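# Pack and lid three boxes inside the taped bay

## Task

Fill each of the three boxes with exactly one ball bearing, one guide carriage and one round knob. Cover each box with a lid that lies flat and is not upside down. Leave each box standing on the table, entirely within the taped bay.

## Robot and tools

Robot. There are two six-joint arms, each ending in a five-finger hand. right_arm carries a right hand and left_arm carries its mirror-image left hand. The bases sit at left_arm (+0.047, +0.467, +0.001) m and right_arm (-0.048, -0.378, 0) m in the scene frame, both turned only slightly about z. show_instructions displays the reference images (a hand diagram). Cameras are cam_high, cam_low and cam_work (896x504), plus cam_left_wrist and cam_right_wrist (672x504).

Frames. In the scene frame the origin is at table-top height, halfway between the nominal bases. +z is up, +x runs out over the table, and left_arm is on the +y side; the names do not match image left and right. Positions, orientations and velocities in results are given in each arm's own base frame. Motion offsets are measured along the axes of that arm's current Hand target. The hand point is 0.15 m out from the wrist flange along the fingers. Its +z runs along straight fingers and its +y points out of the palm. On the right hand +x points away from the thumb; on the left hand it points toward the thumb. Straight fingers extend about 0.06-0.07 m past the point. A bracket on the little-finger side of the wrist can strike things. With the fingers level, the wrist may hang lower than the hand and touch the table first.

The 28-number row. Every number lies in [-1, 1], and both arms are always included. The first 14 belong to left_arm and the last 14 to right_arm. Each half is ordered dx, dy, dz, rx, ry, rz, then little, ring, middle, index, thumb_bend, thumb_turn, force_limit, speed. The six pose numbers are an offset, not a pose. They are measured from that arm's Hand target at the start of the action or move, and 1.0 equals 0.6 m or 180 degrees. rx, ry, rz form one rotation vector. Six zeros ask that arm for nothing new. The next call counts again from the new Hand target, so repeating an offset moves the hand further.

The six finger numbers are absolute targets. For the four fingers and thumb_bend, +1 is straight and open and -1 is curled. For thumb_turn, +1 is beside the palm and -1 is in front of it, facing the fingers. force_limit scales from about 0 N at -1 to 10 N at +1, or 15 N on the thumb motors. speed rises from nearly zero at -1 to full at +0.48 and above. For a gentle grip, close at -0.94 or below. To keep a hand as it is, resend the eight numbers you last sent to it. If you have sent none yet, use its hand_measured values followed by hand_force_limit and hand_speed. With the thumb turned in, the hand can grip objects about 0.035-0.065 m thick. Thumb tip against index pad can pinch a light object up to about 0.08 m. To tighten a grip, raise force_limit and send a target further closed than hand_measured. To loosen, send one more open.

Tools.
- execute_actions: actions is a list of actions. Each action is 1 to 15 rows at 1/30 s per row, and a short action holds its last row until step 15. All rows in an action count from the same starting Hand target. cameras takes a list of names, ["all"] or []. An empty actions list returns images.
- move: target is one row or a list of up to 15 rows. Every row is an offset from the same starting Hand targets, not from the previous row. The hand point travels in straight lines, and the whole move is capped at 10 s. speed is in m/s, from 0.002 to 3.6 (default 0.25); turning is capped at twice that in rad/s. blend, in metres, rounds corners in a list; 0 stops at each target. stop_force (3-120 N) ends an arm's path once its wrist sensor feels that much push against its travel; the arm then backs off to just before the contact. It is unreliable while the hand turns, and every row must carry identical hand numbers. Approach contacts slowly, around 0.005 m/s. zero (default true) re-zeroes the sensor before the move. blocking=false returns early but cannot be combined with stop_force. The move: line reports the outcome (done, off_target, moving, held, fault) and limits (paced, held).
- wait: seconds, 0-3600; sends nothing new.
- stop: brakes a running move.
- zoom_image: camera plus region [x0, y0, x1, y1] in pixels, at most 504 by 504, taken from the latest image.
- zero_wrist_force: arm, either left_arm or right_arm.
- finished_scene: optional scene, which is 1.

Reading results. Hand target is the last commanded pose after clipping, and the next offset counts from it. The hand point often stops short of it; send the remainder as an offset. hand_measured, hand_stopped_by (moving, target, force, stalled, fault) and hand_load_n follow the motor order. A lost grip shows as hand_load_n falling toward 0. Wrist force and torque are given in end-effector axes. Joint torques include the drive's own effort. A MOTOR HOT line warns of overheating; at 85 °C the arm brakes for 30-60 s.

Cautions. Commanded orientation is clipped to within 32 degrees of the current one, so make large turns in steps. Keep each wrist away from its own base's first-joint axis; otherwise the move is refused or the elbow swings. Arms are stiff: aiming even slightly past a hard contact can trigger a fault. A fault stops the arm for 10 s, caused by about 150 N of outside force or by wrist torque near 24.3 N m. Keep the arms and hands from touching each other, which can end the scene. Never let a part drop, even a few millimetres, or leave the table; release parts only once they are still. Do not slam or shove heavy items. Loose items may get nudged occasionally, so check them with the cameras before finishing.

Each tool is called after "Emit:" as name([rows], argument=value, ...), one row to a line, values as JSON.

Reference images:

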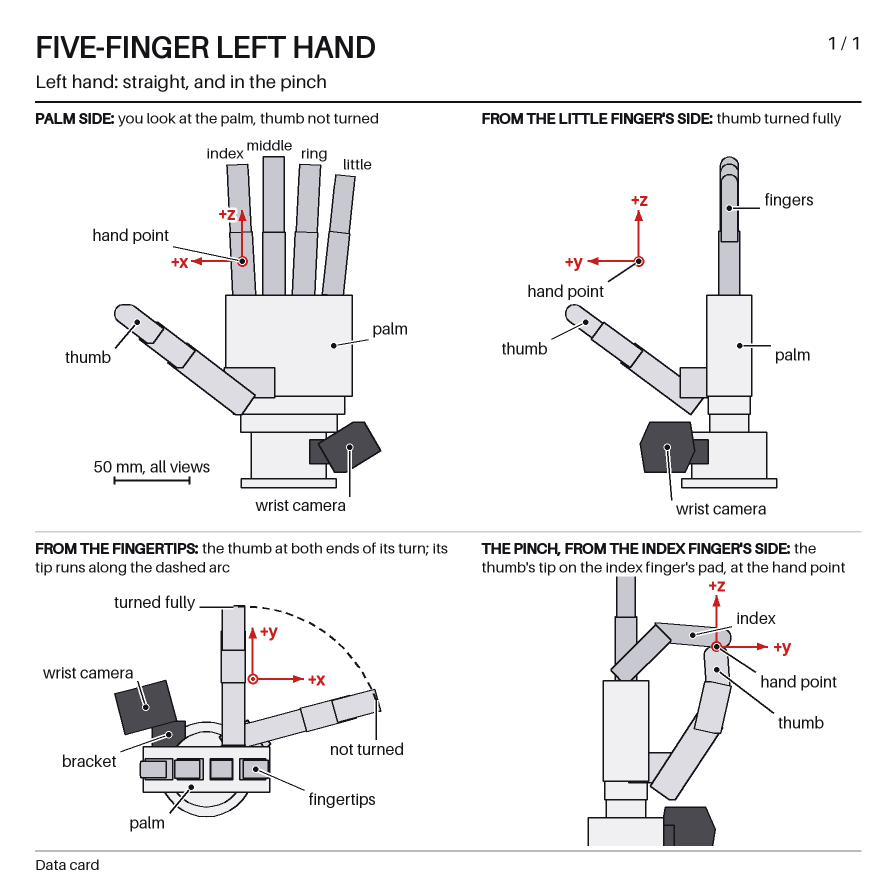

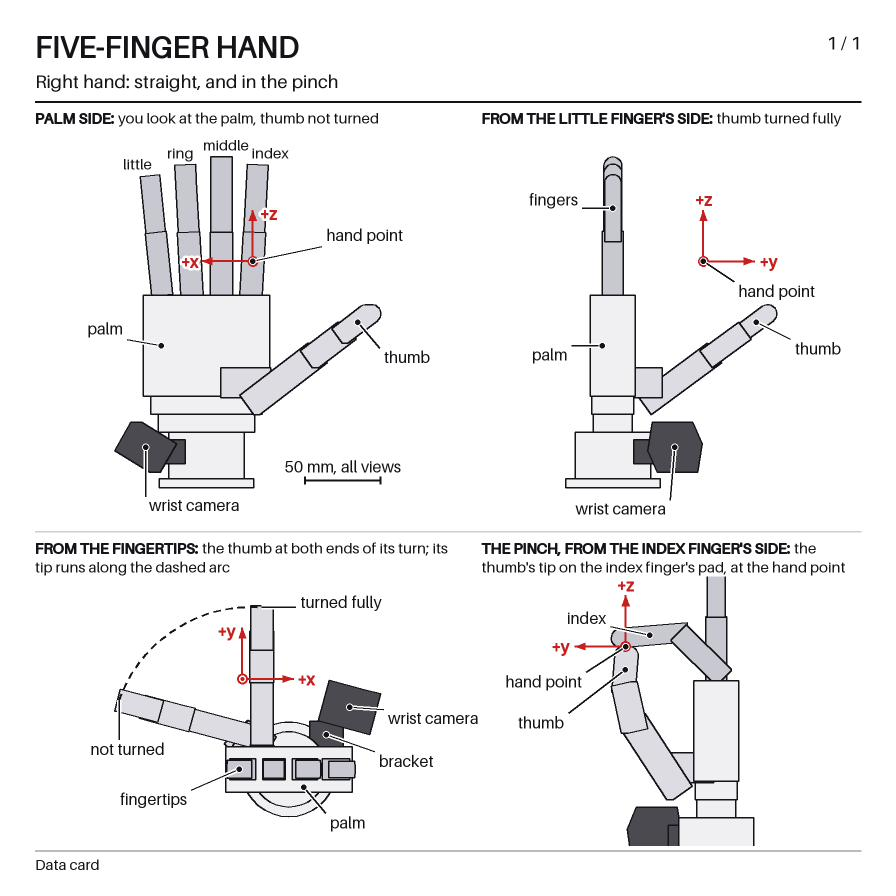

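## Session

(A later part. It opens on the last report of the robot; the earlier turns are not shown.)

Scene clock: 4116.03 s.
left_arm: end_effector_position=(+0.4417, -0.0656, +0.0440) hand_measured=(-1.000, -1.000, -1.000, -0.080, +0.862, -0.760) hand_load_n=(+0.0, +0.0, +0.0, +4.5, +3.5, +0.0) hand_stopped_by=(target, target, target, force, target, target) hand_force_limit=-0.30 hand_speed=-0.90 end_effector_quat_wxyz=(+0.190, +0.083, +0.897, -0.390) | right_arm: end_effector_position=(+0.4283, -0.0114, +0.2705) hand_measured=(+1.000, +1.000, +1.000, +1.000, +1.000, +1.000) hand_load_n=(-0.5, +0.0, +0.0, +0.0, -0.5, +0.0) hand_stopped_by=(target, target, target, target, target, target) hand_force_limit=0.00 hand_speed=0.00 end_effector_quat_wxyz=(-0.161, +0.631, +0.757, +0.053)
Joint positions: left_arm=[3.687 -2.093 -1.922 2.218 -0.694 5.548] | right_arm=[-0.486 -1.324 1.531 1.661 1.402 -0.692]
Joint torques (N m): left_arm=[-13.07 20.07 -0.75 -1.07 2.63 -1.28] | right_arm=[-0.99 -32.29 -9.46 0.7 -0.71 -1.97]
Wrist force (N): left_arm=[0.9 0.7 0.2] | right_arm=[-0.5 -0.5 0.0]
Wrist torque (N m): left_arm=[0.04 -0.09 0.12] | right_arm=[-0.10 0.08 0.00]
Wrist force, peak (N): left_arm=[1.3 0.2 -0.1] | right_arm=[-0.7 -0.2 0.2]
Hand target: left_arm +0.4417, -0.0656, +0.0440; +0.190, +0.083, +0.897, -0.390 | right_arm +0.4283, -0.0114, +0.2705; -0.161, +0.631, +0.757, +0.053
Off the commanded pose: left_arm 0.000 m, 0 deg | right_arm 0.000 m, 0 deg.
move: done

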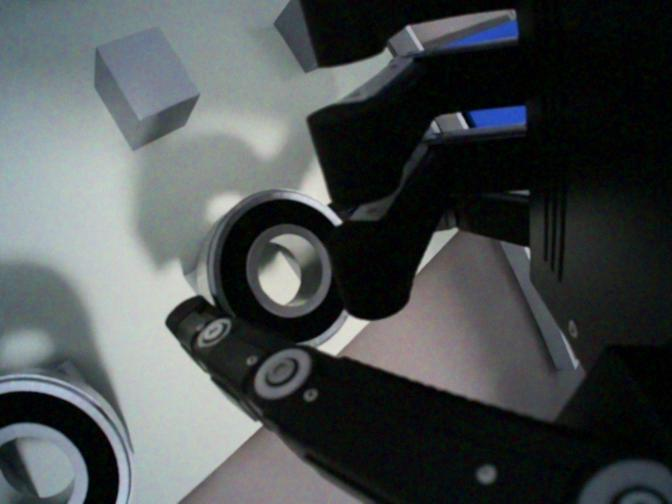

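Emit:
move([
  [-0.07456,-0.12243,-0.11422,0,0,0,-1,-1,-1,-0.5,0.86,-0.76,-0.3,-0.9,0,0,0,0,0,0,1,1,1,1,1,1,0,0],
  [-0.18044,-0.57763,0.4401,0,0,0,-1,-1,-1,-0.5,0.86,-0.76,-0.3,-0.9,0,0,0,0,0,0,1,1,1,1,1,1,0,0],
], speed=[0.1,0.2], blend=[0.03,0], cameras=["cam_left_wrist","cam_high"])

Emit:
move(target=[0.0576,0.0946,0.08826,0,0,0,-1,-1,-1,-0.5,0.86,-0.76,-0.3,-0.9,0,0,0,0,0,0,1,1,1,1,1,1,0,0], speed=0.1, cameras=["cam_left_wrist","cam_work"])

Emit:
zoom_image(camera="cam_work", region=[380, 220, 480, 320])

Scene clock: 4140.00 s.
left_arm: end_effector_position=(+0.5105, -0.4951, +0.1548) hand_measured=(-1.000, -1.000, -1.000, -0.080, +0.862, -0.760) hand_load_n=(+0.0, +0.0, +0.0, +4.5, +3.5, +0.0) hand_stopped_by=(target, target, target, force, target, target) hand_force_limit=-0.30 hand_speed=-0.90 end_effector_quat_wxyz=(+0.190, +0.083, +0.897, -0.390) | right_arm: end_effector_position=(+0.4283, -0.0114, +0.2705) hand_measured=(+1.000, +1.000, +1.000, +1.000, +1.000, +1.000) hand_load_n=(+0.0, +0.0, +0.0, +0.0, +0.0, +0.0) hand_stopped_by=(target, target, target, target, target, target) hand_force_limit=0.00 hand_speed=0.00 end_effector_quat_wxyz=(-0.161, +0.631, +0.757, +0.053)
Joint positions: left_arm=[2.712 -2.193 -1.149 2.499 -0.989 4.241] | right_arm=[-0.486 -1.324 1.531 1.661 1.402 -0.692]
Joint torques (N m): left_arm=[-13.08 36.93 28.93 -3.02 -0.78 -1.32] | right_arm=[-0.92 -32.4 -8.12 0.75 -0.78 -2.03]
Wrist force (N): left_arm=[1.1 0.5 0.0] | right_arm=[-0.4 -0.5 0.0]
Wrist torque (N m): left_arm=[0.01 -0.12 0.19] | right_arm=[-0.09 0.07 0.01]
Wrist force, peak (N): left_arm=[1.3 1.2 0.6] | right_arm=[-0.5 -0.5 0.3]
Hand target: left_arm +0.5106, -0.4952, +0.1548; +0.190, +0.083, +0.897, -0.390 | right_arm +0.4283, -0.0114, +0.2705; -0.161, +0.631, +0.757, +0.053
Off the commanded pose: left_arm 0.000 m, 0 deg | right_arm 0.000 m, 0 deg.
move: done
Images, in order (width x height): cam_high 896x504, cam_left_wrist 672x504.

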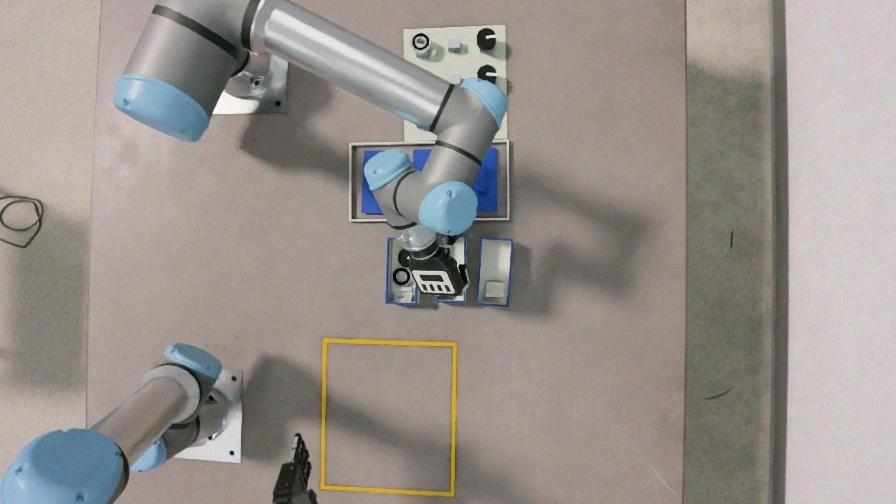

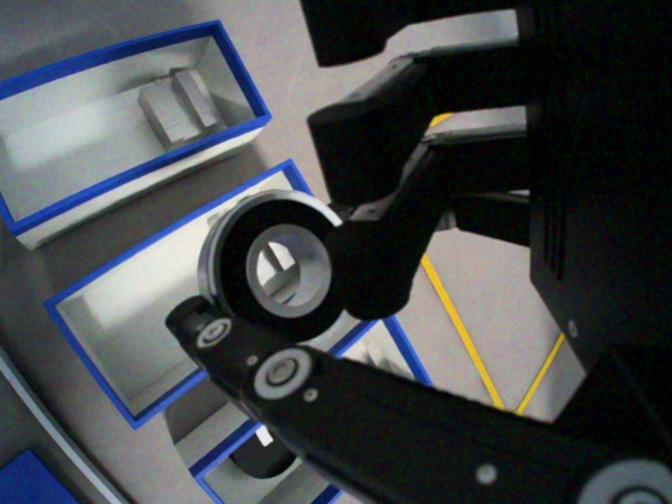

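Scene clock: 4141.43 s.
left_arm: end_effector_position=(+0.5105, -0.4951, +0.0700) hand_measured=(-1.000, -1.000, -1.000, -0.080, +0.862, -0.760) hand_load_n=(+0.0, +0.0, +0.0, +4.0, +3.5, +0.0) hand_stopped_by=(target, target, target, force, target, target) hand_force_limit=-0.30 hand_speed=-0.90 end_effector_quat_wxyz=(+0.190, +0.083, +0.897, -0.390) | right_arm: end_effector_position=(+0.4283, -0.0114, +0.2705) hand_measured=(+1.000, +1.000, +1.000, +1.000, +1.000, +1.000) hand_load_n=(+0.0, +0.0, +0.0, +0.0, +0.0, +0.0) hand_stopped_by=(target, target, target, target, target, target) hand_force_limit=0.00 hand_speed=0.00 end_effector_quat_wxyz=(-0.161, +0.631, +0.757, +0.053)
Joint positions: left_arm=[2.712 -2.254 -1.271 2.683 -0.989 4.241] | right_arm=[-0.486 -1.324 1.531 1.661 1.402 -0.692]
Joint torques (N m): left_arm=[-4.65 34.11 7.08 1.29 0.88 -1.4] | right_arm=[-1.09 -32.38 -9.41 0.69 -0.77 -2.04]
Wrist force (N): left_arm=[1.2 0.3 -0.2] | right_arm=[-0.4 -0.3 0.1]
Wrist torque (N m): left_arm=[-0.03 -0.12 0.18] | right_arm=[-0.07 0.07 0.01]
Wrist force, peak (N): left_arm=[1.4 0.6 0.4] | right_arm=[-0.5 -0.5 -0.3]
Hand target: left_arm +0.5105, -0.4951, +0.0698; +0.190, +0.083, +0.897, -0.390 | right_arm +0.4283, -0.0114, +0.2705; -0.161, +0.631, +0.757, +0.053
Off the commanded pose: left_arm 0.000 m, 0 deg | right_arm 0.000 m, 0 deg.
move: done
Images, in order (width x height): cam_work 896x504, cam_left_wrist 672x504.

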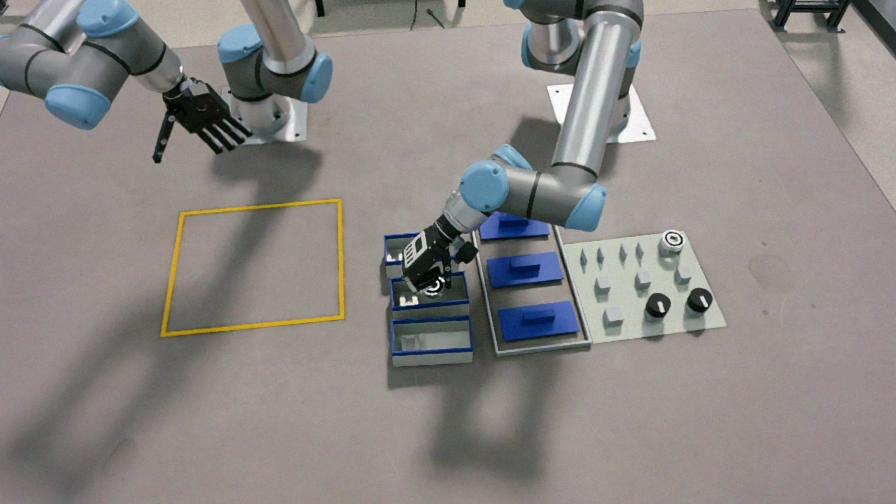

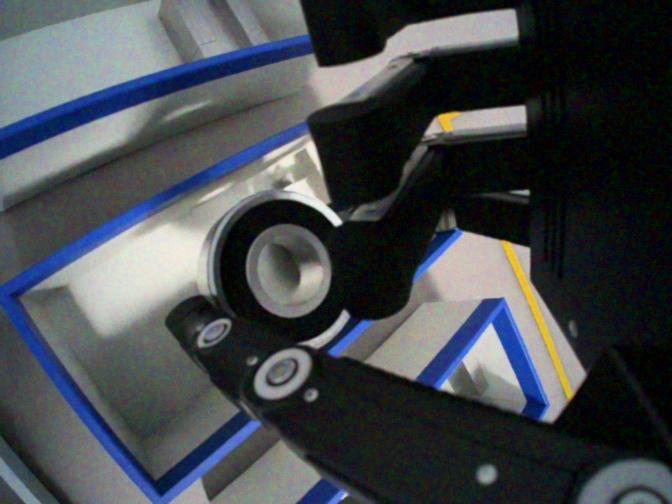

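Scaled by 5.040 from the camera's image (finer frame: 1280x720).

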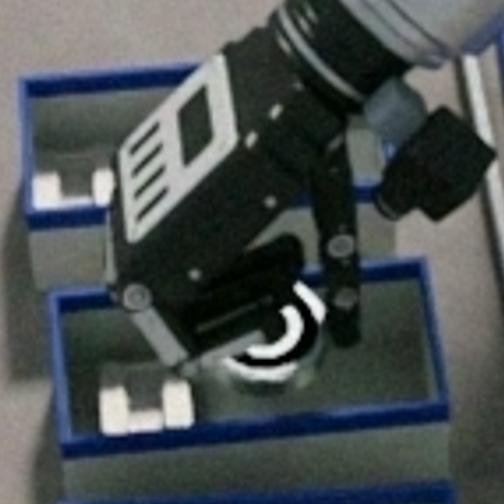

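Emit:
move([
  [-0.00457,0.00149,0.00139,0,0,0,-1,-1,-1,-0.5,0.86,-0.76,-0.3,-0.9,0,0,0,0,0,0,1,1,1,1,1,1,0,0],
  [0.02661,0.05268,0.04915,0,0,0,-1,-1,-1,-0.5,0.86,-0.76,-0.3,-0.9,0,0,0,0,0,0,1,1,1,1,1,1,0,0],
], speed=[0.03,0.015], stop_force=4, cameras=["cam_left_wrist","cam_work"])

Emit:
zoom_image(camera="cam_work", region=[380, 220, 480, 320])

Scene clock: 4156.13 s.
left_arm: end_effector_position=(+0.5135, -0.4951, +0.0407) hand_measured=(-1.000, -1.000, -1.000, -0.082, +0.862, -0.760) hand_load_n=(+0.0, +0.0, +0.5, +2.5, +4.5, +0.0) hand_stopped_by=(target, target, target, force, target, target) hand_force_limit=-0.30 hand_speed=-0.90 end_effector_quat_wxyz=(+0.190, +0.083, +0.897, -0.390) | right_arm: end_effector_position=(+0.4283, -0.0114, +0.2705) hand_measured=(+1.000, +1.000, +1.000, +1.000, +1.000, +1.000) hand_load_n=(+0.0, +0.0, +0.0, +0.0, +0.0, +0.0) hand_stopped_by=(target, target, target, target, target, target) hand_force_limit=0.00 hand_speed=0.00 end_effector_quat_wxyz=(-0.161, +0.631, +0.757, +0.053)
Joint positions: left_arm=[2.715 -2.289 -1.292 2.737 -0.987 4.243] | right_arm=[-0.486 -1.324 1.531 1.661 1.402 -0.692]
Joint torques (N m): left_arm=[7.75 62.26 27.61 -2.79 1.96 1.4] | right_arm=[-0.81 -32.01 -9.98 0.81 -0.74 -2.03]
Wrist force (N): left_arm=[0.4 -0.6 -2.6] | right_arm=[-0.7 -0.3 0.2]
Wrist torque (N m): left_arm=[-0.01 -0.14 0.00] | right_arm=[-0.07 0.11 0.00]
Wrist force, peak (N): left_arm=[-1.6 -3.0 -5.5] | right_arm=[-0.7 -0.3 0.1]
Hand target: left_arm +0.5135, -0.4951, +0.0407; +0.190, +0.083, +0.897, -0.390 (not the last commanded pose) | right_arm +0.4283, -0.0114, +0.2705; -0.161, +0.631, +0.757, +0.053
Off the commanded pose: left_arm 0.017 m, 0 deg | right_arm 0.000 m, 0 deg.
move: contact (left_arm); path passed 1 of 2 targets
Images, in order (width x height): cam_work 896x504, cam_left_wrist 672x504.

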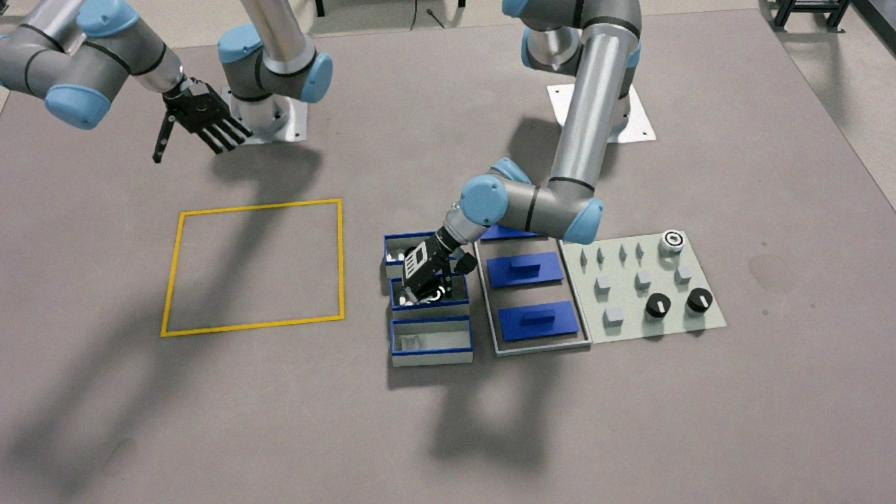

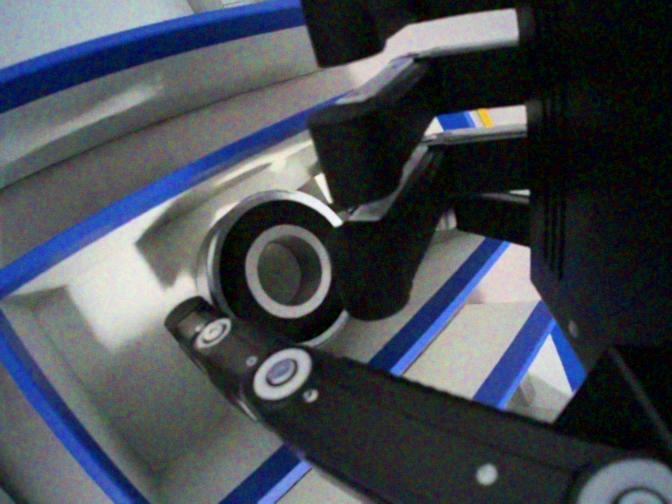

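Scaled by 5.040 from the camera's image (finer frame: 1280x720).

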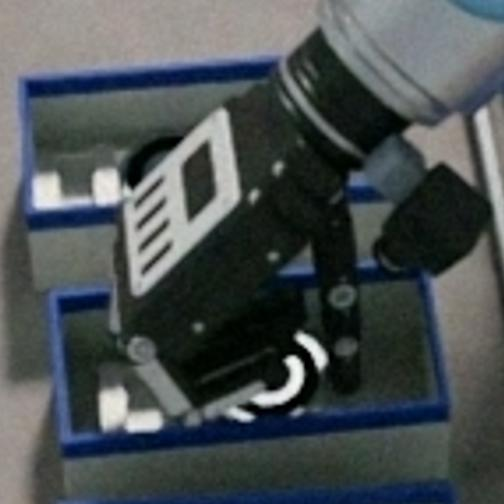

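Emit:
move([
  [-0.01017,-0.0167,-0.01558,0,0,0,-1,-1,-1,-0.5,0.86,-0.76,-0.3,-0.9,0,0,0,0,0,0,1,1,1,1,1,1,0,0],
  [-0.01017,-0.0002,-0.03324,0,0,0,-1,-1,-1,-0.5,0.86,-0.76,-0.3,-0.9,0,0,0,0,0,0,1,1,1,1,1,1,0,0],
], speed=[0.03,0.03], cameras=["cam_left_wrist","cam_work"])

Emit:
zoom_image(camera="cam_work", region=[380, 220, 480, 320])

Scene clock: 4194.23 s.
left_arm: end_effector_position=(+0.5135, -0.4808, +0.0557) hand_measured=(-1.000, -1.000, -1.000, -0.080, +0.862, -0.760) hand_load_n=(+0.0, +0.0, +0.0, +4.0, +3.5, +0.0) hand_stopped_by=(target, target, target, force, target, target) hand_force_limit=-0.30 hand_speed=-0.90 end_effector_quat_wxyz=(+0.190, +0.083, +0.897, -0.390) | right_arm: end_effector_position=(+0.4283, -0.0114, +0.2705) hand_measured=(+1.000, +1.000, +1.000, +1.000, +1.000, +1.000) hand_load_n=(+0.0, +0.0, +0.0, +0.0, +0.0, +0.0) hand_stopped_by=(target, target, target, target, target, target) hand_force_limit=0.00 hand_speed=0.00 end_effector_quat_wxyz=(-0.161, +0.631, +0.757, +0.053)
Joint positions: left_arm=[2.738 -2.256 -1.31 2.711 -0.972 4.264] | right_arm=[-0.486 -1.324 1.531 1.661 1.402 -0.692]
Joint torques (N m): left_arm=[12.41 62.16 6.22 0.95 2.28 1.63] | right_arm=[-0.95 -32.37 -9.76 0.75 -0.95 -2.03]
Wrist force (N): left_arm=[1.2 0.5 0.2] | right_arm=[-0.4 -0.2 0.2]
Wrist torque (N m): left_arm=[-0.03 -0.13 0.00] | right_arm=[-0.07 0.07 0.01]
Wrist force, peak (N): left_arm=[-0.3 -1.7 -3.4] | right_arm=[-0.7 -0.3 0.2]
Hand target: left_arm +0.5135, -0.4806, +0.0557; +0.190, +0.083, +0.897, -0.390 | right_arm +0.4283, -0.0114, +0.2705; -0.161, +0.631, +0.757, +0.053
Off the commanded pose: left_arm 0.000 m, 0 deg | right_arm 0.000 m, 0 deg.
move: done
Images, in order (width x height): cam_work 896x504, cam_left_wrist 672x504.

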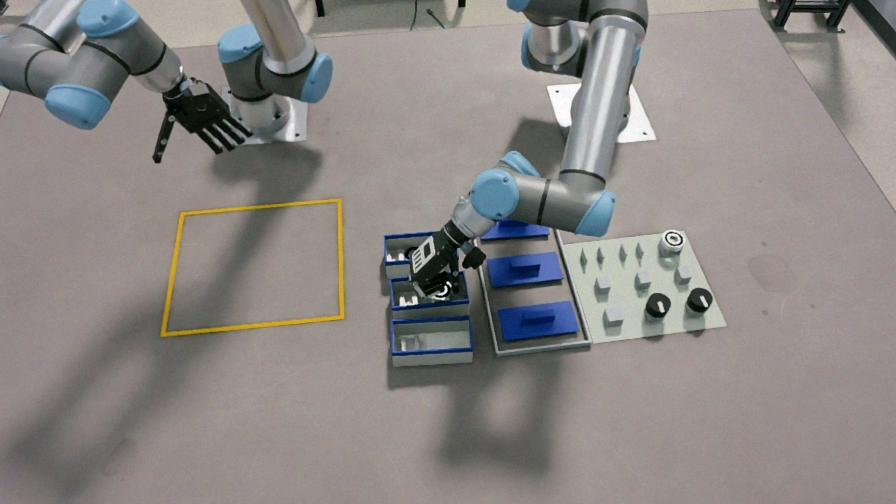

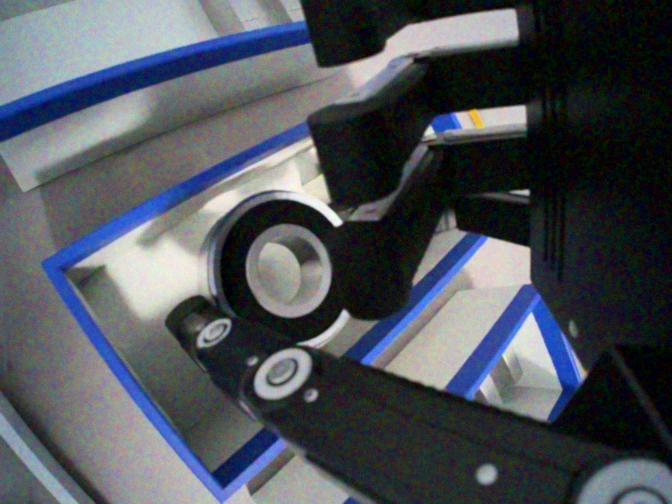

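Scaled by 5.040 from the camera's image (finer frame: 1280x720).

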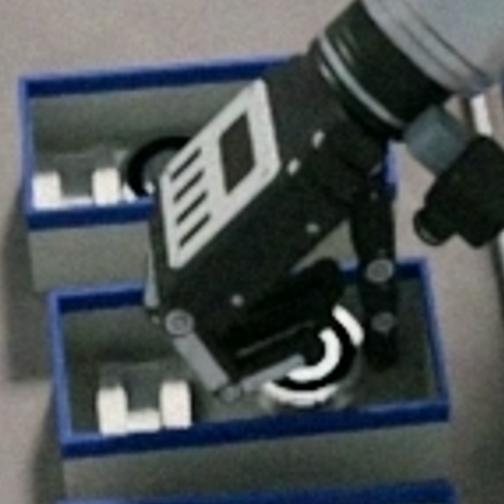

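Emit:
move(target=[0.02155,0.0354,0.0330,0,0,0,-1,-1,-1,-0.5,0.86,-0.76,-0.3,-0.9,0,0,0,0,0,0,1,1,1,1,1,1,0,0], speed=0.015, stop_force=4, cameras=["cam_left_wrist"])

Scene clock: 4203.67 s.
left_arm: end_effector_position=(+0.5135, -0.4806, +0.0239) hand_measured=(-1.000, -1.000, -1.000, -0.080, +0.862, -0.760) hand_load_n=(+0.0, +0.0, +0.5, +4.0, +3.5, +0.0) hand_stopped_by=(target, target, target, force, target, target) hand_force_limit=-0.30 hand_speed=-0.90 end_effector_quat_wxyz=(+0.190, +0.083, +0.897, -0.390) | right_arm: end_effector_position=(+0.4283, -0.0114, +0.2705) hand_measured=(+1.000, +1.000, +1.000, +1.000, +1.000, +1.000) hand_load_n=(+0.0, +0.0, +0.0, +0.0, +0.0, +0.5) hand_stopped_by=(target, target, target, target, target, target) hand_force_limit=0.00 hand_speed=0.00 end_effector_quat_wxyz=(-0.161, +0.631, +0.757, +0.053)
Joint positions: left_arm=[2.739 -2.29 -1.34 2.774 -0.971 4.264] | right_arm=[-0.486 -1.324 1.531 1.661 1.402 -0.692]
Joint torques (N m): left_arm=[11.74 36 5.96 1.03 2.3 -0.06] | right_arm=[-0.72 -31.83 -9.75 0.62 -0.9 -1.96]
Wrist force (N): left_arm=[0.9 0.6 -0.7] | right_arm=[-0.4 -0.2 0.1]
Wrist torque (N m): left_arm=[0.02 -0.13 0.01] | right_arm=[-0.06 0.07 0.01]
Wrist force, peak (N): left_arm=[1.4 0.6 -0.5] | right_arm=[-0.6 -0.5 -0.2]
Hand target: left_arm +0.5135, -0.4806, +0.0239; +0.190, +0.083, +0.897, -0.390 | right_arm +0.4283, -0.0114, +0.2705; -0.161, +0.631, +0.757, +0.053
Off the commanded pose: left_arm 0.000 m, 0 deg | right_arm 0.000 m, 0 deg.
move: done

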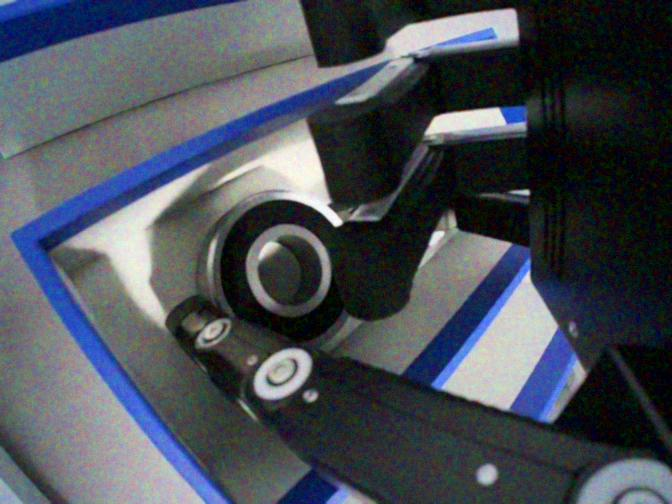

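Emit:
move(target=[0.0018,0.00297,0.00277,0,0,0,-1,-1,-1,-0.5,0.86,-0.76,-0.3,-0.9,0,0,0,0,0,0,1,1,1,1,1,1,0,0], speed=0.01, stop_force=3, cameras=[])

Emit:
move([
  [0,0,0,0,0,0,-1,-1,-1,-0.5,1,-0.76,-0.3,-0.6,0,0,0,0,0,0,1,1,1,1,1,1,0,0],
  [0,0,0,0,0,0,-1,-1,-1,0.05,1,-0.76,-0.3,-0.8,0,0,0,0,0,0,1,1,1,1,1,1,0,0],
  [-0.0847,-0.1391,-0.1298,0,0,0,-1,-1,-1,0.05,1,-0.76,-0.3,-0.8,0,0,0,0,0,0,1,1,1,1,1,1,0,0],
], speed=[0.05,0.05,0.07], cameras=["cam_left_wrist","cam_work"])

Emit:
zoom_image(camera="cam_work", region=[380, 220, 480, 320])

Scene clock: 4214.10 s.
left_arm: end_effector_position=(+0.5135, -0.4806, +0.0231) hand_measured=(-1.000, -1.000, -1.000, -0.080, +0.862, -0.760) hand_load_n=(+0.0, +0.0, +0.0, +3.5, +4.0, +0.0) hand_stopped_by=(target, target, target, force, target, target) hand_force_limit=-0.30 hand_speed=-0.90 end_effector_quat_wxyz=(+0.190, +0.083, +0.897, -0.390) | right_arm: end_effector_position=(+0.4283, -0.0114, +0.2705) hand_measured=(+1.000, +1.000, +1.000, +1.000, +1.000, +1.000) hand_load_n=(+0.0, +0.0, +0.0, +0.0, +0.0, +0.0) hand_stopped_by=(target, target, target, target, target, target) hand_force_limit=0.00 hand_speed=0.00 end_effector_quat_wxyz=(-0.161, +0.631, +0.757, +0.053)
Joint positions: left_arm=[2.739 -2.291 -1.341 2.776 -0.971 4.264] | right_arm=[-0.486 -1.324 1.531 1.661 1.402 -0.692]
Joint torques (N m): left_arm=[7.29 60.68 27.05 -2.83 -0.37 -0.58] | right_arm=[-0.41 -31.62 -9.59 0.69 -0.78 -2.04]
Wrist force (N): left_arm=[-0.4 -3.4 -2.7] | right_arm=[-0.4 -0.2 0.0]
Wrist torque (N m): left_arm=[-0.13 -0.15 0.05] | right_arm=[-0.06 0.07 0.01]
Wrist force, peak (N): left_arm=[-1.3 -4.9 -3.2] | right_arm=[-0.5 -0.6 0.1]
Hand target: left_arm +0.5135, -0.4806, +0.0231; +0.190, +0.083, +0.897, -0.390 (not the last commanded pose) | right_arm +0.4283, -0.0114, +0.2705; -0.161, +0.631, +0.757, +0.053
Off the commanded pose: left_arm 0.002 m, 0 deg | right_arm 0.000 m, 0 deg.
move: contact (left_arm)

Scene clock: 4217.47 s.
left_arm: end_effector_position=(+0.5136, -0.4807, +0.1480) hand_measured=(-1.000, -1.000, -1.000, +0.032, +1.000, -0.760) hand_load_n=(+0.0, +0.0, +0.0, +0.0, +0.0, +0.0) hand_stopped_by=(target, target, target, stalled, target, target) hand_force_limit=-0.30 hand_speed=-0.80 end_effector_quat_wxyz=(+0.190, +0.083, +0.897, -0.390) | right_arm: end_effector_position=(+0.4283, -0.0114, +0.2705) hand_measured=(+1.000, +1.000, +1.000, +1.000, +1.000, +1.000) hand_load_n=(+0.0, +0.0, +0.0, +0.0, +0.0, +0.0) hand_stopped_by=(target, target, target, target, target, target) hand_force_limit=0.00 hand_speed=0.00 end_effector_quat_wxyz=(-0.161, +0.631, +0.757, +0.053)
Joint positions: left_arm=[2.739 -2.183 -1.186 2.513 -0.971 4.264] | right_arm=[-0.486 -1.324 1.531 1.661 1.402 -0.692]
Joint torques (N m): left_arm=[-10.11 61.46 28.75 -2.91 1.75 1.62] | right_arm=[-0.13 -32.25 -9.65 0.7 -0.69 -2.04]
Wrist force (N): left_arm=[0.7 0.2 -0.6] | right_arm=[-0.7 -0.4 0.2]
Wrist torque (N m): left_arm=[0.02 -0.14 0.02] | right_arm=[-0.09 0.11 -0.01]
Wrist force, peak (N): left_arm=[-5.0 -9.6 -16.2] | right_arm=[-0.7 -0.4 0.2]
Hand target: left_arm +0.5136, -0.4806, +0.1481; +0.190, +0.083, +0.897, -0.390 | right_arm +0.4283, -0.0114, +0.2705; -0.161, +0.631, +0.757, +0.053
Off the commanded pose: left_arm 0.000 m, 0 deg | right_arm 0.000 m, 0 deg.
move: done
Images, in order (width x height): cam_work 896x504, cam_left_wrist 672x504.

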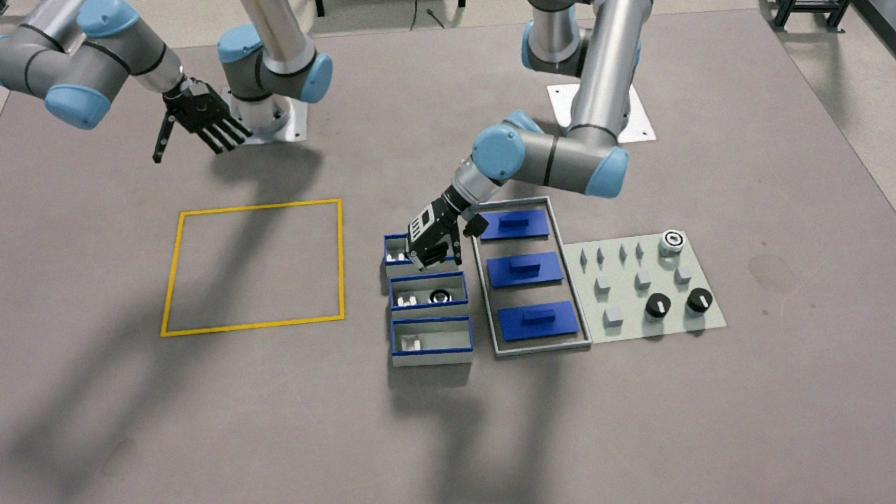

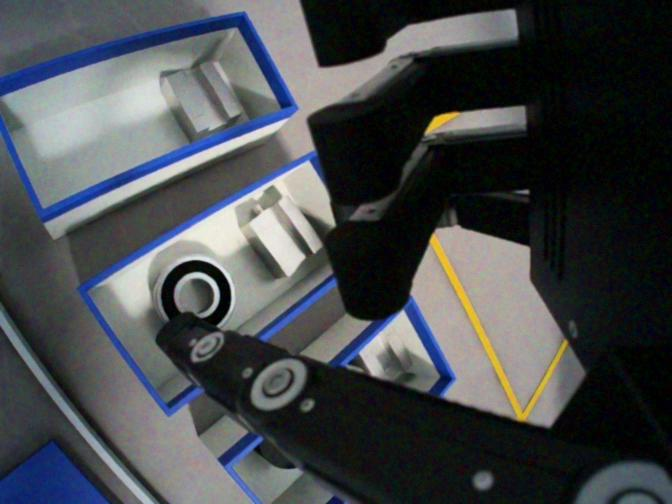

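Scaled by 5.040 from the camera's image (finer frame: 1280x720).

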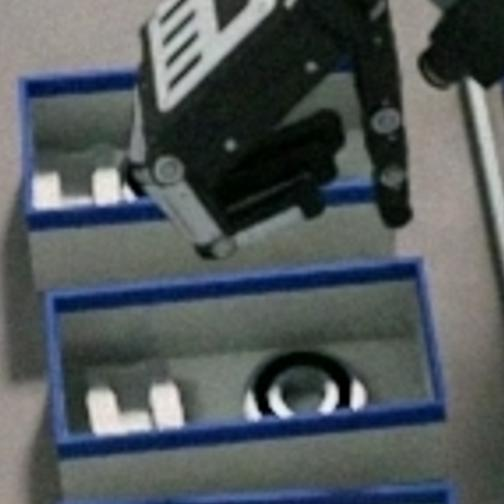

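Emit:
move(target=[0.10842,0.5314,-0.64568,0,0,0,-1,-1,-1,0.15,1,-0.76,-0.4,0,0,0,0,0,0,0,1,1,1,1,1,1,0,0], speed=0.28, cameras=["cam_left_wrist","cam_high"])

Emit:
zoom_image(camera="cam_high", region=[428, 228, 518, 308])

Scene clock: 4230.47 s.
left_arm: end_effector_position=(+0.4418, +0.0201, +0.1503) hand_measured=(-1.000, -1.000, -1.000, +0.150, +1.000, -0.760) hand_load_n=(+0.0, +0.0, +0.0, +0.0, +0.0, +0.0) hand_stopped_by=(target, target, target, target, target, target) hand_force_limit=-0.40 hand_speed=0.00 end_effector_quat_wxyz=(+0.190, +0.083, +0.897, -0.390) end_effector_velocity=(+0.000, +0.000, +0.000) end_effector_angular_velocity=(-0.001, +0.000, -0.001) | right_arm: end_effector_position=(+0.4283, -0.0114, +0.2705) hand_measured=(+1.000, +1.000, +1.000, +1.000, +1.000, +1.000) hand_load_n=(+0.0, +0.0, +0.0, +0.0, +0.0, +0.0) hand_stopped_by=(target, target, target, target, target, target) hand_force_limit=0.00 hand_speed=0.00 end_effector_quat_wxyz=(-0.161, +0.631, +0.757, +0.053)
Joint positions: left_arm=[3.868 -1.982 -1.798 1.789 -0.752 5.808] | right_arm=[-0.486 -1.324 1.531 1.661 1.402 -0.692]
Joint velocities: left_arm=[0.002 -0.001 -0.002 -0.002 0 0.005] | right_arm=[within noise]
Joint torques (N m): left_arm=[12.8 19.7 24.73 -4.74 -0.26 1.31] | right_arm=[-0.04 -31.2 -9.34 0.61 -0.82 -1.98]
Wrist force (N): left_arm=[0.6 -0.4 -0.6] | right_arm=[-0.3 -0.4 -0.1]
Wrist torque (N m): left_arm=[0.01 -0.15 -0.03] | right_arm=[-0.08 0.06 0.01]
Wrist force, peak (N): left_arm=[0.7 1.2 -1.1] | right_arm=[-0.6 -0.5 0.2]
Hand target: left_arm +0.4418, +0.0202, +0.1503; +0.190, +0.083, +0.897, -0.390 | right_arm +0.4283, -0.0114, +0.2705; -0.161, +0.631, +0.757, +0.053
Off the commanded pose: left_arm 0.000 m, 0 deg | right_arm 0.000 m, 0 deg.
move: done
Images, in order (width x height): cam_high 896x504, cam_left_wrist 672x504.

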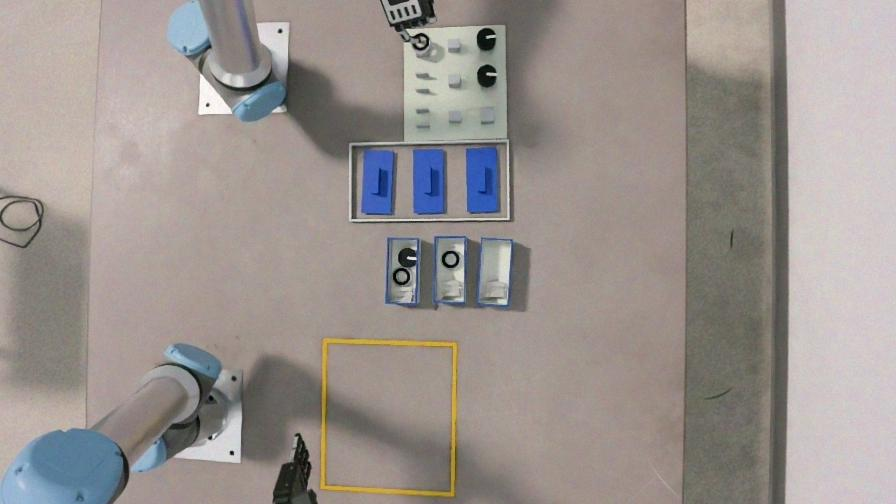

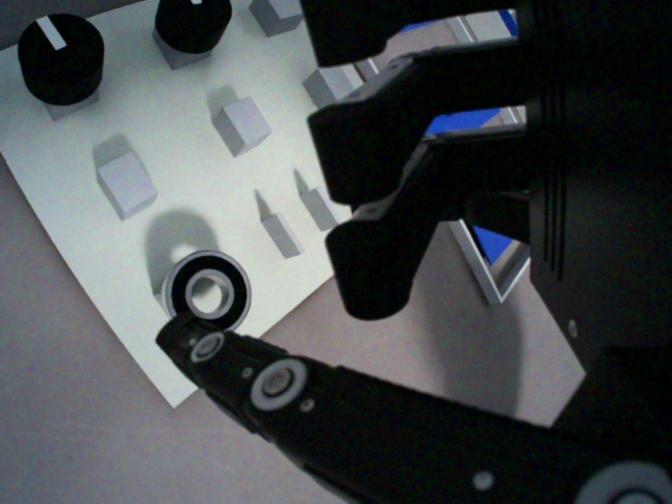

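Scaled by 5.600 from the camera's image (finer frame: 1280x720).

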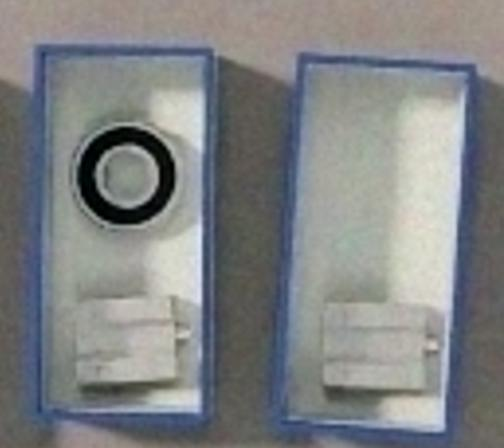

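Emit:
move([
  [0.05084,0.08348,0.07788,0,0,0,-1,-1,-1,0.15,1,-0.76,-0.4,0,0,0,0,0,0,0,1,1,1,1,1,1,0,0],
  [0.07205,0.11831,0.11037,0,0,0,-1,-1,-1,0.15,1,-0.76,-0.4,0,0,0,0,0,0,0,1,1,1,1,1,1,0,0],
], speed=[0.12,0.03], blend=[0.005,0], stop_force=4, cameras=["cam_left_wrist"])

Emit:
move([
  [0,0,0,0,0,0,-1,-1,-1,0.15,0.86,-0.76,-0.3,-0.6,0,0,0,0,0,0,1,1,1,1,1,1,0,0],
  [0,0,0,0,0,0,-1,-1,-1,-0.5,0.86,-0.76,-0.3,-0.9,0,0,0,0,0,0,1,1,1,1,1,1,0,0],
], cameras=["cam_left_wrist"])

Scene clock: 4245.83 s.
left_arm: end_effector_position=(+0.4418, +0.0202, +0.0440) hand_measured=(-1.000, -1.000, -1.000, +0.150, +1.000, -0.760) hand_load_n=(+0.0, +0.0, +0.0, +0.0, +0.0, +0.0) hand_stopped_by=(target, target, target, target, target, target) hand_force_limit=-0.40 hand_speed=0.00 end_effector_quat_wxyz=(+0.190, +0.083, +0.897, -0.390) | right_arm: end_effector_position=(+0.4283, -0.0114, +0.2705) hand_measured=(+1.000, +1.000, +1.000, +1.000, +1.000, +1.000) hand_load_n=(+0.0, +0.0, +0.0, +0.5, +0.0, +0.0) hand_stopped_by=(target, target, target, target, target, target) hand_force_limit=0.00 hand_speed=0.00 end_effector_quat_wxyz=(-0.161, +0.631, +0.757, +0.053)
Joint positions: left_arm=[3.869 -2.161 -1.866 2.035 -0.752 5.809] | right_arm=[-0.486 -1.324 1.531 1.661 1.402 -0.692]
Joint torques (N m): left_arm=[-13.55 23.27 -2.11 -0.87 2.73 -1.56] | right_arm=[-0.14 -30.98 -9.25 0.74 -0.92 -1.98]
Wrist force (N): left_arm=[0.4 0.0 -0.7] | right_arm=[-0.4 -0.2 -0.1]
Wrist torque (N m): left_arm=[0.07 -0.11 0.12] | right_arm=[-0.06 0.08 0.01]
Wrist force, peak (N): left_arm=[0.4 -0.6 -1.0] | right_arm=[-0.8 -0.3 0.1]
Hand target: left_arm +0.4418, +0.0202, +0.0440; +0.190, +0.083, +0.897, -0.390 | right_arm +0.4283, -0.0114, +0.2705; -0.161, +0.631, +0.757, +0.053
Off the commanded pose: left_arm 0.000 m, 0 deg | right_arm 0.000 m, 0 deg.
move: done

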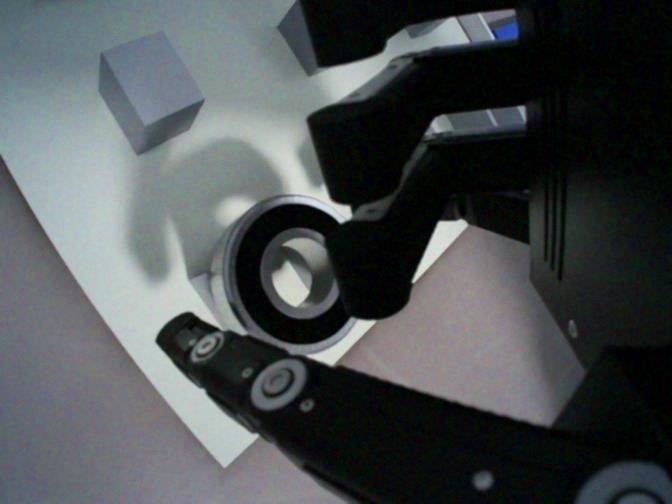

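Scene clock: 4247.43 s.
left_arm: end_effector_position=(+0.4418, +0.0202, +0.0440) hand_measured=(-1.000, -1.000, -1.000, -0.072, +0.862, -0.760) hand_load_n=(+0.0, +0.0, +0.0, +3.5, +3.0, +0.0) hand_stopped_by=(target, target, target, force, target, target) hand_force_limit=-0.30 hand_speed=-0.90 end_effector_quat_wxyz=(+0.190, +0.083, +0.897, -0.390) | right_arm: end_effector_position=(+0.4283, -0.0114, +0.2705) hand_measured=(+1.000, +1.000, +1.000, +1.000, +1.000, +1.000) hand_load_n=(+0.0, +0.0, +0.0, +0.0, +0.0, +0.0) hand_stopped_by=(target, target, target, target, target, target) hand_force_limit=0.00 hand_speed=0.00 end_effector_quat_wxyz=(-0.161, +0.631, +0.757, +0.053)
Joint positions: left_arm=[3.869 -2.161 -1.866 2.035 -0.752 5.809] | right_arm=[-0.486 -1.324 1.531 1.661 1.402 -0.692]
Joint torques (N m): left_arm=[-12.6 23.85 0.09 -1.04 2.51 -1.23] | right_arm=[0.42 -31.35 -8.98 0.64 -0.8 -1.91]
Wrist force (N): left_arm=[0.9 1.2 0.2] | right_arm=[-0.4 -0.2 0.0]
Wrist torque (N m): left_arm=[0.15 -0.11 0.10] | right_arm=[-0.05 0.08 0.01]
Wrist force, peak (N): left_arm=[1.2 1.3 0.3] | right_arm=[-0.5 -0.4 0.4]
Hand target: left_arm +0.4418, +0.0202, +0.0440; +0.190, +0.083, +0.897, -0.390 | right_arm +0.4283, -0.0114, +0.2705; -0.161, +0.631, +0.757, +0.053
Off the commanded pose: left_arm 0.000 m, 0 deg | right_arm 0.000 m, 0 deg.
move: done

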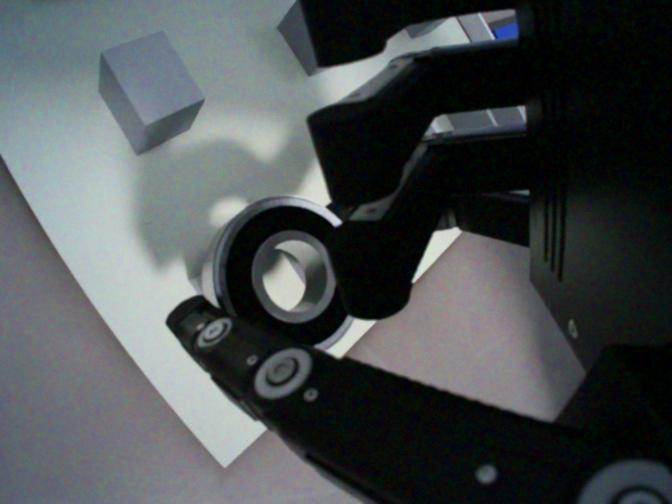

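Emit:
move([
  [-0.07456,-0.12243,-0.11422,0,0,0,-1,-1,-1,-0.5,0.86,-0.76,-0.3,-0.9,0,0,0,0,0,0,1,1,1,1,1,1,0,0],
  [-0.34107,-0.61242,0.58218,0,0,0,-1,-1,-1,-0.5,0.86,-0.76,-0.3,-0.9,0,0,0,0,0,0,1,1,1,1,1,1,0,0],
], speed=[0.1,0.2], blend=[0.03,0], cameras=[])

Emit:
move(target=[0.0644,0.10574,0.09864,0,0,0,-1,-1,-1,-0.5,0.86,-0.76,-0.3,-0.9,0,0,0,0,0,0,1,1,1,1,1,1,0,0], speed=0.08, stop_force=4, cameras=["cam_left_wrist","cam_work"])

Emit:
zoom_image(camera="cam_work", region=[380, 270, 480, 370])

Scene clock: 4276.57 s.
left_arm: end_effector_position=(+0.6161, -0.4860, +0.1548) hand_measured=(-1.000, -1.000, -1.000, -0.072, +0.862, -0.760) hand_load_n=(+0.0, +0.0, +0.0, +3.5, +3.0, +0.0) hand_stopped_by=(target, target, target, force, target, target) hand_force_limit=-0.30 hand_speed=-0.90 end_effector_quat_wxyz=(+0.190, +0.083, +0.897, -0.390) | right_arm: end_effector_position=(+0.4283, -0.0114, +0.2705) hand_measured=(+1.000, +1.000, +1.000, +1.000, +1.000, +1.000) hand_load_n=(+0.0, +0.0, +0.0, +0.0, -0.5, +0.0) hand_stopped_by=(target, target, target, target, target, target) hand_force_limit=0.00 hand_speed=0.00 end_effector_quat_wxyz=(-0.161, +0.631, +0.757, +0.053)
Joint positions: left_arm=[2.793 -2.446 -0.717 2.278 -0.936 4.316] | right_arm=[-0.486 -1.324 1.531 1.661 1.402 -0.692]
Joint torques (N m): left_arm=[-12.75 45.39 32.83 -3.11 -0.53 1.55] | right_arm=[0.17 -31.12 -9.2 0.66 -0.85 -2.02]
Wrist force (N): left_arm=[1.0 0.3 0.4] | right_arm=[-0.4 -0.3 0.1]
Wrist torque (N m): left_arm=[-0.04 -0.09 0.11] | right_arm=[-0.07 0.06 0.01]
Wrist force, peak (N): left_arm=[1.2 1.4 0.8] | right_arm=[-0.5 -0.6 0.2]
Hand target: left_arm +0.6161, -0.4860, +0.1548; +0.190, +0.083, +0.897, -0.390 | right_arm +0.4283, -0.0114, +0.2705; -0.161, +0.631, +0.757, +0.053
Off the commanded pose: left_arm 0.000 m, 0 deg | right_arm 0.000 m, 0 deg.
move: done

Scene clock: 4278.97 s.
left_arm: end_effector_position=(+0.6160, -0.4860, +0.0598) hand_measured=(-1.000, -1.000, -1.000, -0.072, +0.862, -0.760) hand_load_n=(+0.0, +0.0, +0.0, +3.5, +3.0, +0.0) hand_stopped_by=(target, target, target, force, target, target) hand_force_limit=-0.30 hand_speed=-0.90 end_effector_quat_wxyz=(+0.190, +0.083, +0.897, -0.390) | right_arm: end_effector_position=(+0.4283, -0.0114, +0.2705) hand_measured=(+1.000, +1.000, +1.000, +1.000, +1.000, +1.000) hand_load_n=(+0.0, +0.0, +0.0, +0.5, +0.0, -0.5) hand_stopped_by=(target, target, target, target, target, target) hand_force_limit=0.00 hand_speed=0.00 end_effector_quat_wxyz=(-0.161, +0.631, +0.757, +0.053)
Joint positions: left_arm=[2.793 -2.485 -0.889 2.488 -0.936 4.316] | right_arm=[-0.486 -1.324 1.531 1.661 1.402 -0.692]
Joint torques (N m): left_arm=[-0.47 45.35 8.93 0.83 0.79 -1.43] | right_arm=[-0.4 -30.81 -9.14 0.64 -0.79 -1.99]
Wrist force (N): left_arm=[0.9 0.7 -0.1] | right_arm=[-0.6 -0.1 0.2]
Wrist torque (N m): left_arm=[0.03 -0.07 0.04] | right_arm=[-0.06 0.09 0.00]
Wrist force, peak (N): left_arm=[1.3 1.2 0.4] | right_arm=[-0.5 -0.6 0.2]
Hand target: left_arm +0.6160, -0.4860, +0.0598; +0.190, +0.083, +0.897, -0.390 | right_arm +0.4283, -0.0114, +0.2705; -0.161, +0.631, +0.757, +0.053
Off the commanded pose: left_arm 0.000 m, 0 deg | right_arm 0.000 m, 0 deg.
move: done
Images, in order (width x height): cam_work 896x504, cam_left_wrist 672x504.

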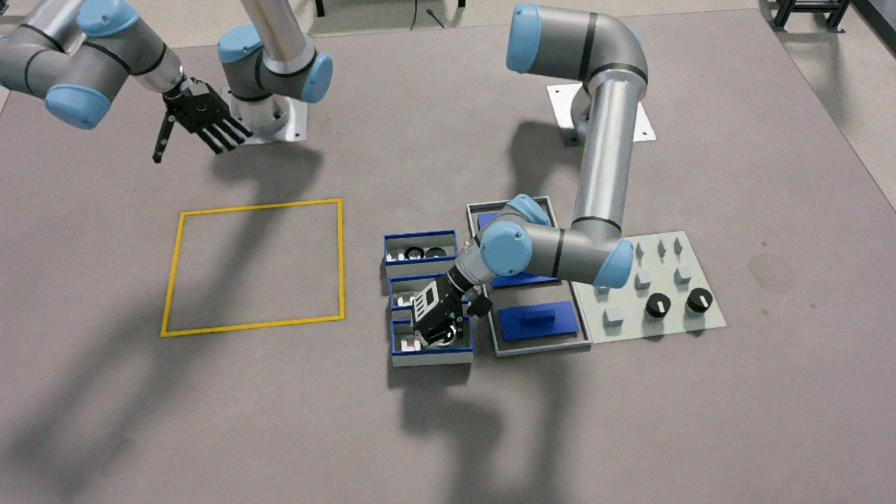

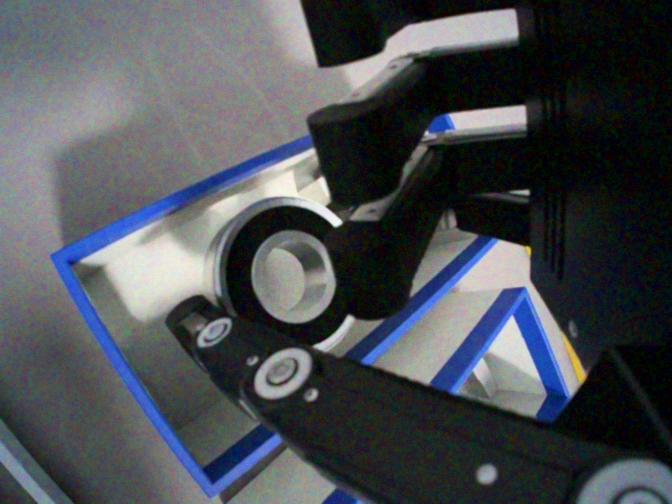

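Scaled by 5.040 from the camera's image (finer frame: 1280x720).

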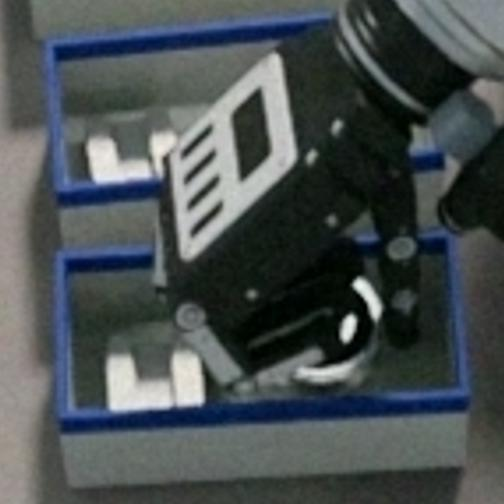

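Emit:
move(target=[0.02508,0.04118,0.03842,0,0,0,-1,-1,-1,-0.5,0.86,-0.76,-0.3,-0.9,0,0,0,0,0,0,1,1,1,1,1,1,0,0], speed=0.012, stop_force=3.5, cameras=["cam_left_wrist"])

Scene clock: 4290.87 s.
left_arm: end_effector_position=(+0.6160, -0.4860, +0.0240) hand_measured=(-1.000, -1.000, -1.000, -0.072, +0.862, -0.760) hand_load_n=(+0.0, +0.0, +0.5, +3.0, +3.0, +0.0) hand_stopped_by=(target, target, target, force, target, target) hand_force_limit=-0.30 hand_speed=-0.90 end_effector_quat_wxyz=(+0.190, +0.083, +0.897, -0.390) | right_arm: end_effector_position=(+0.4283, -0.0114, +0.2705) hand_measured=(+1.000, +1.000, +1.000, +1.000, +1.000, +1.000) hand_load_n=(+0.0, +0.0, +0.0, +0.5, -0.5, +0.0) hand_stopped_by=(target, target, target, target, target, target) hand_force_limit=0.00 hand_speed=0.00 end_effector_quat_wxyz=(-0.161, +0.631, +0.757, +0.053)
Joint positions: left_arm=[2.793 -2.513 -0.93 2.558 -0.936 4.316] | right_arm=[-0.486 -1.324 1.531 1.661 1.402 -0.692]
Joint torques (N m): left_arm=[9.12 70.86 28.18 -2.88 -0.38 0.76] | right_arm=[-0.04 -31.32 -9.61 0.54 -0.69 -1.86]
Wrist force (N): left_arm=[-0.1 -2.0 -2.0] | right_arm=[-0.3 -0.1 0.0]
Wrist torque (N m): left_arm=[-0.03 -0.09 0.06] | right_arm=[-0.04 0.05 0.02]
Wrist force, peak (N): left_arm=[-1.4 -5.2 -3.1] | right_arm=[-0.6 -0.4 0.3]
Hand target: left_arm +0.6160, -0.4860, +0.0240; +0.190, +0.083, +0.897, -0.390 (not the last commanded pose) | right_arm +0.4283, -0.0114, +0.2705; -0.161, +0.631, +0.757, +0.053
Off the commanded pose: left_arm 0.001 m, 0 deg | right_arm 0.000 m, 0 deg.
move: contact (left_arm)

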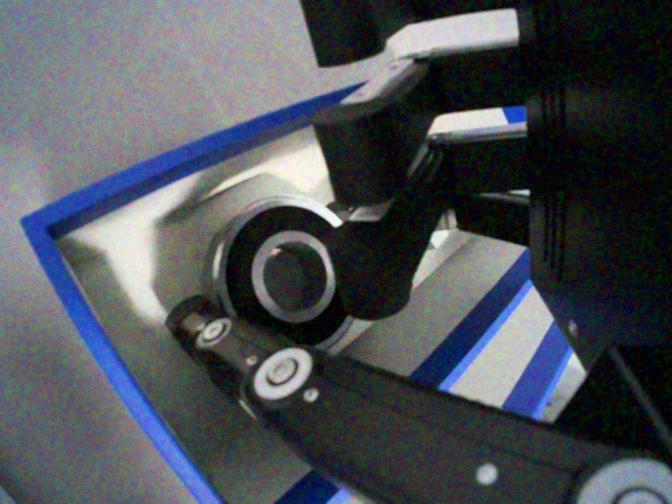

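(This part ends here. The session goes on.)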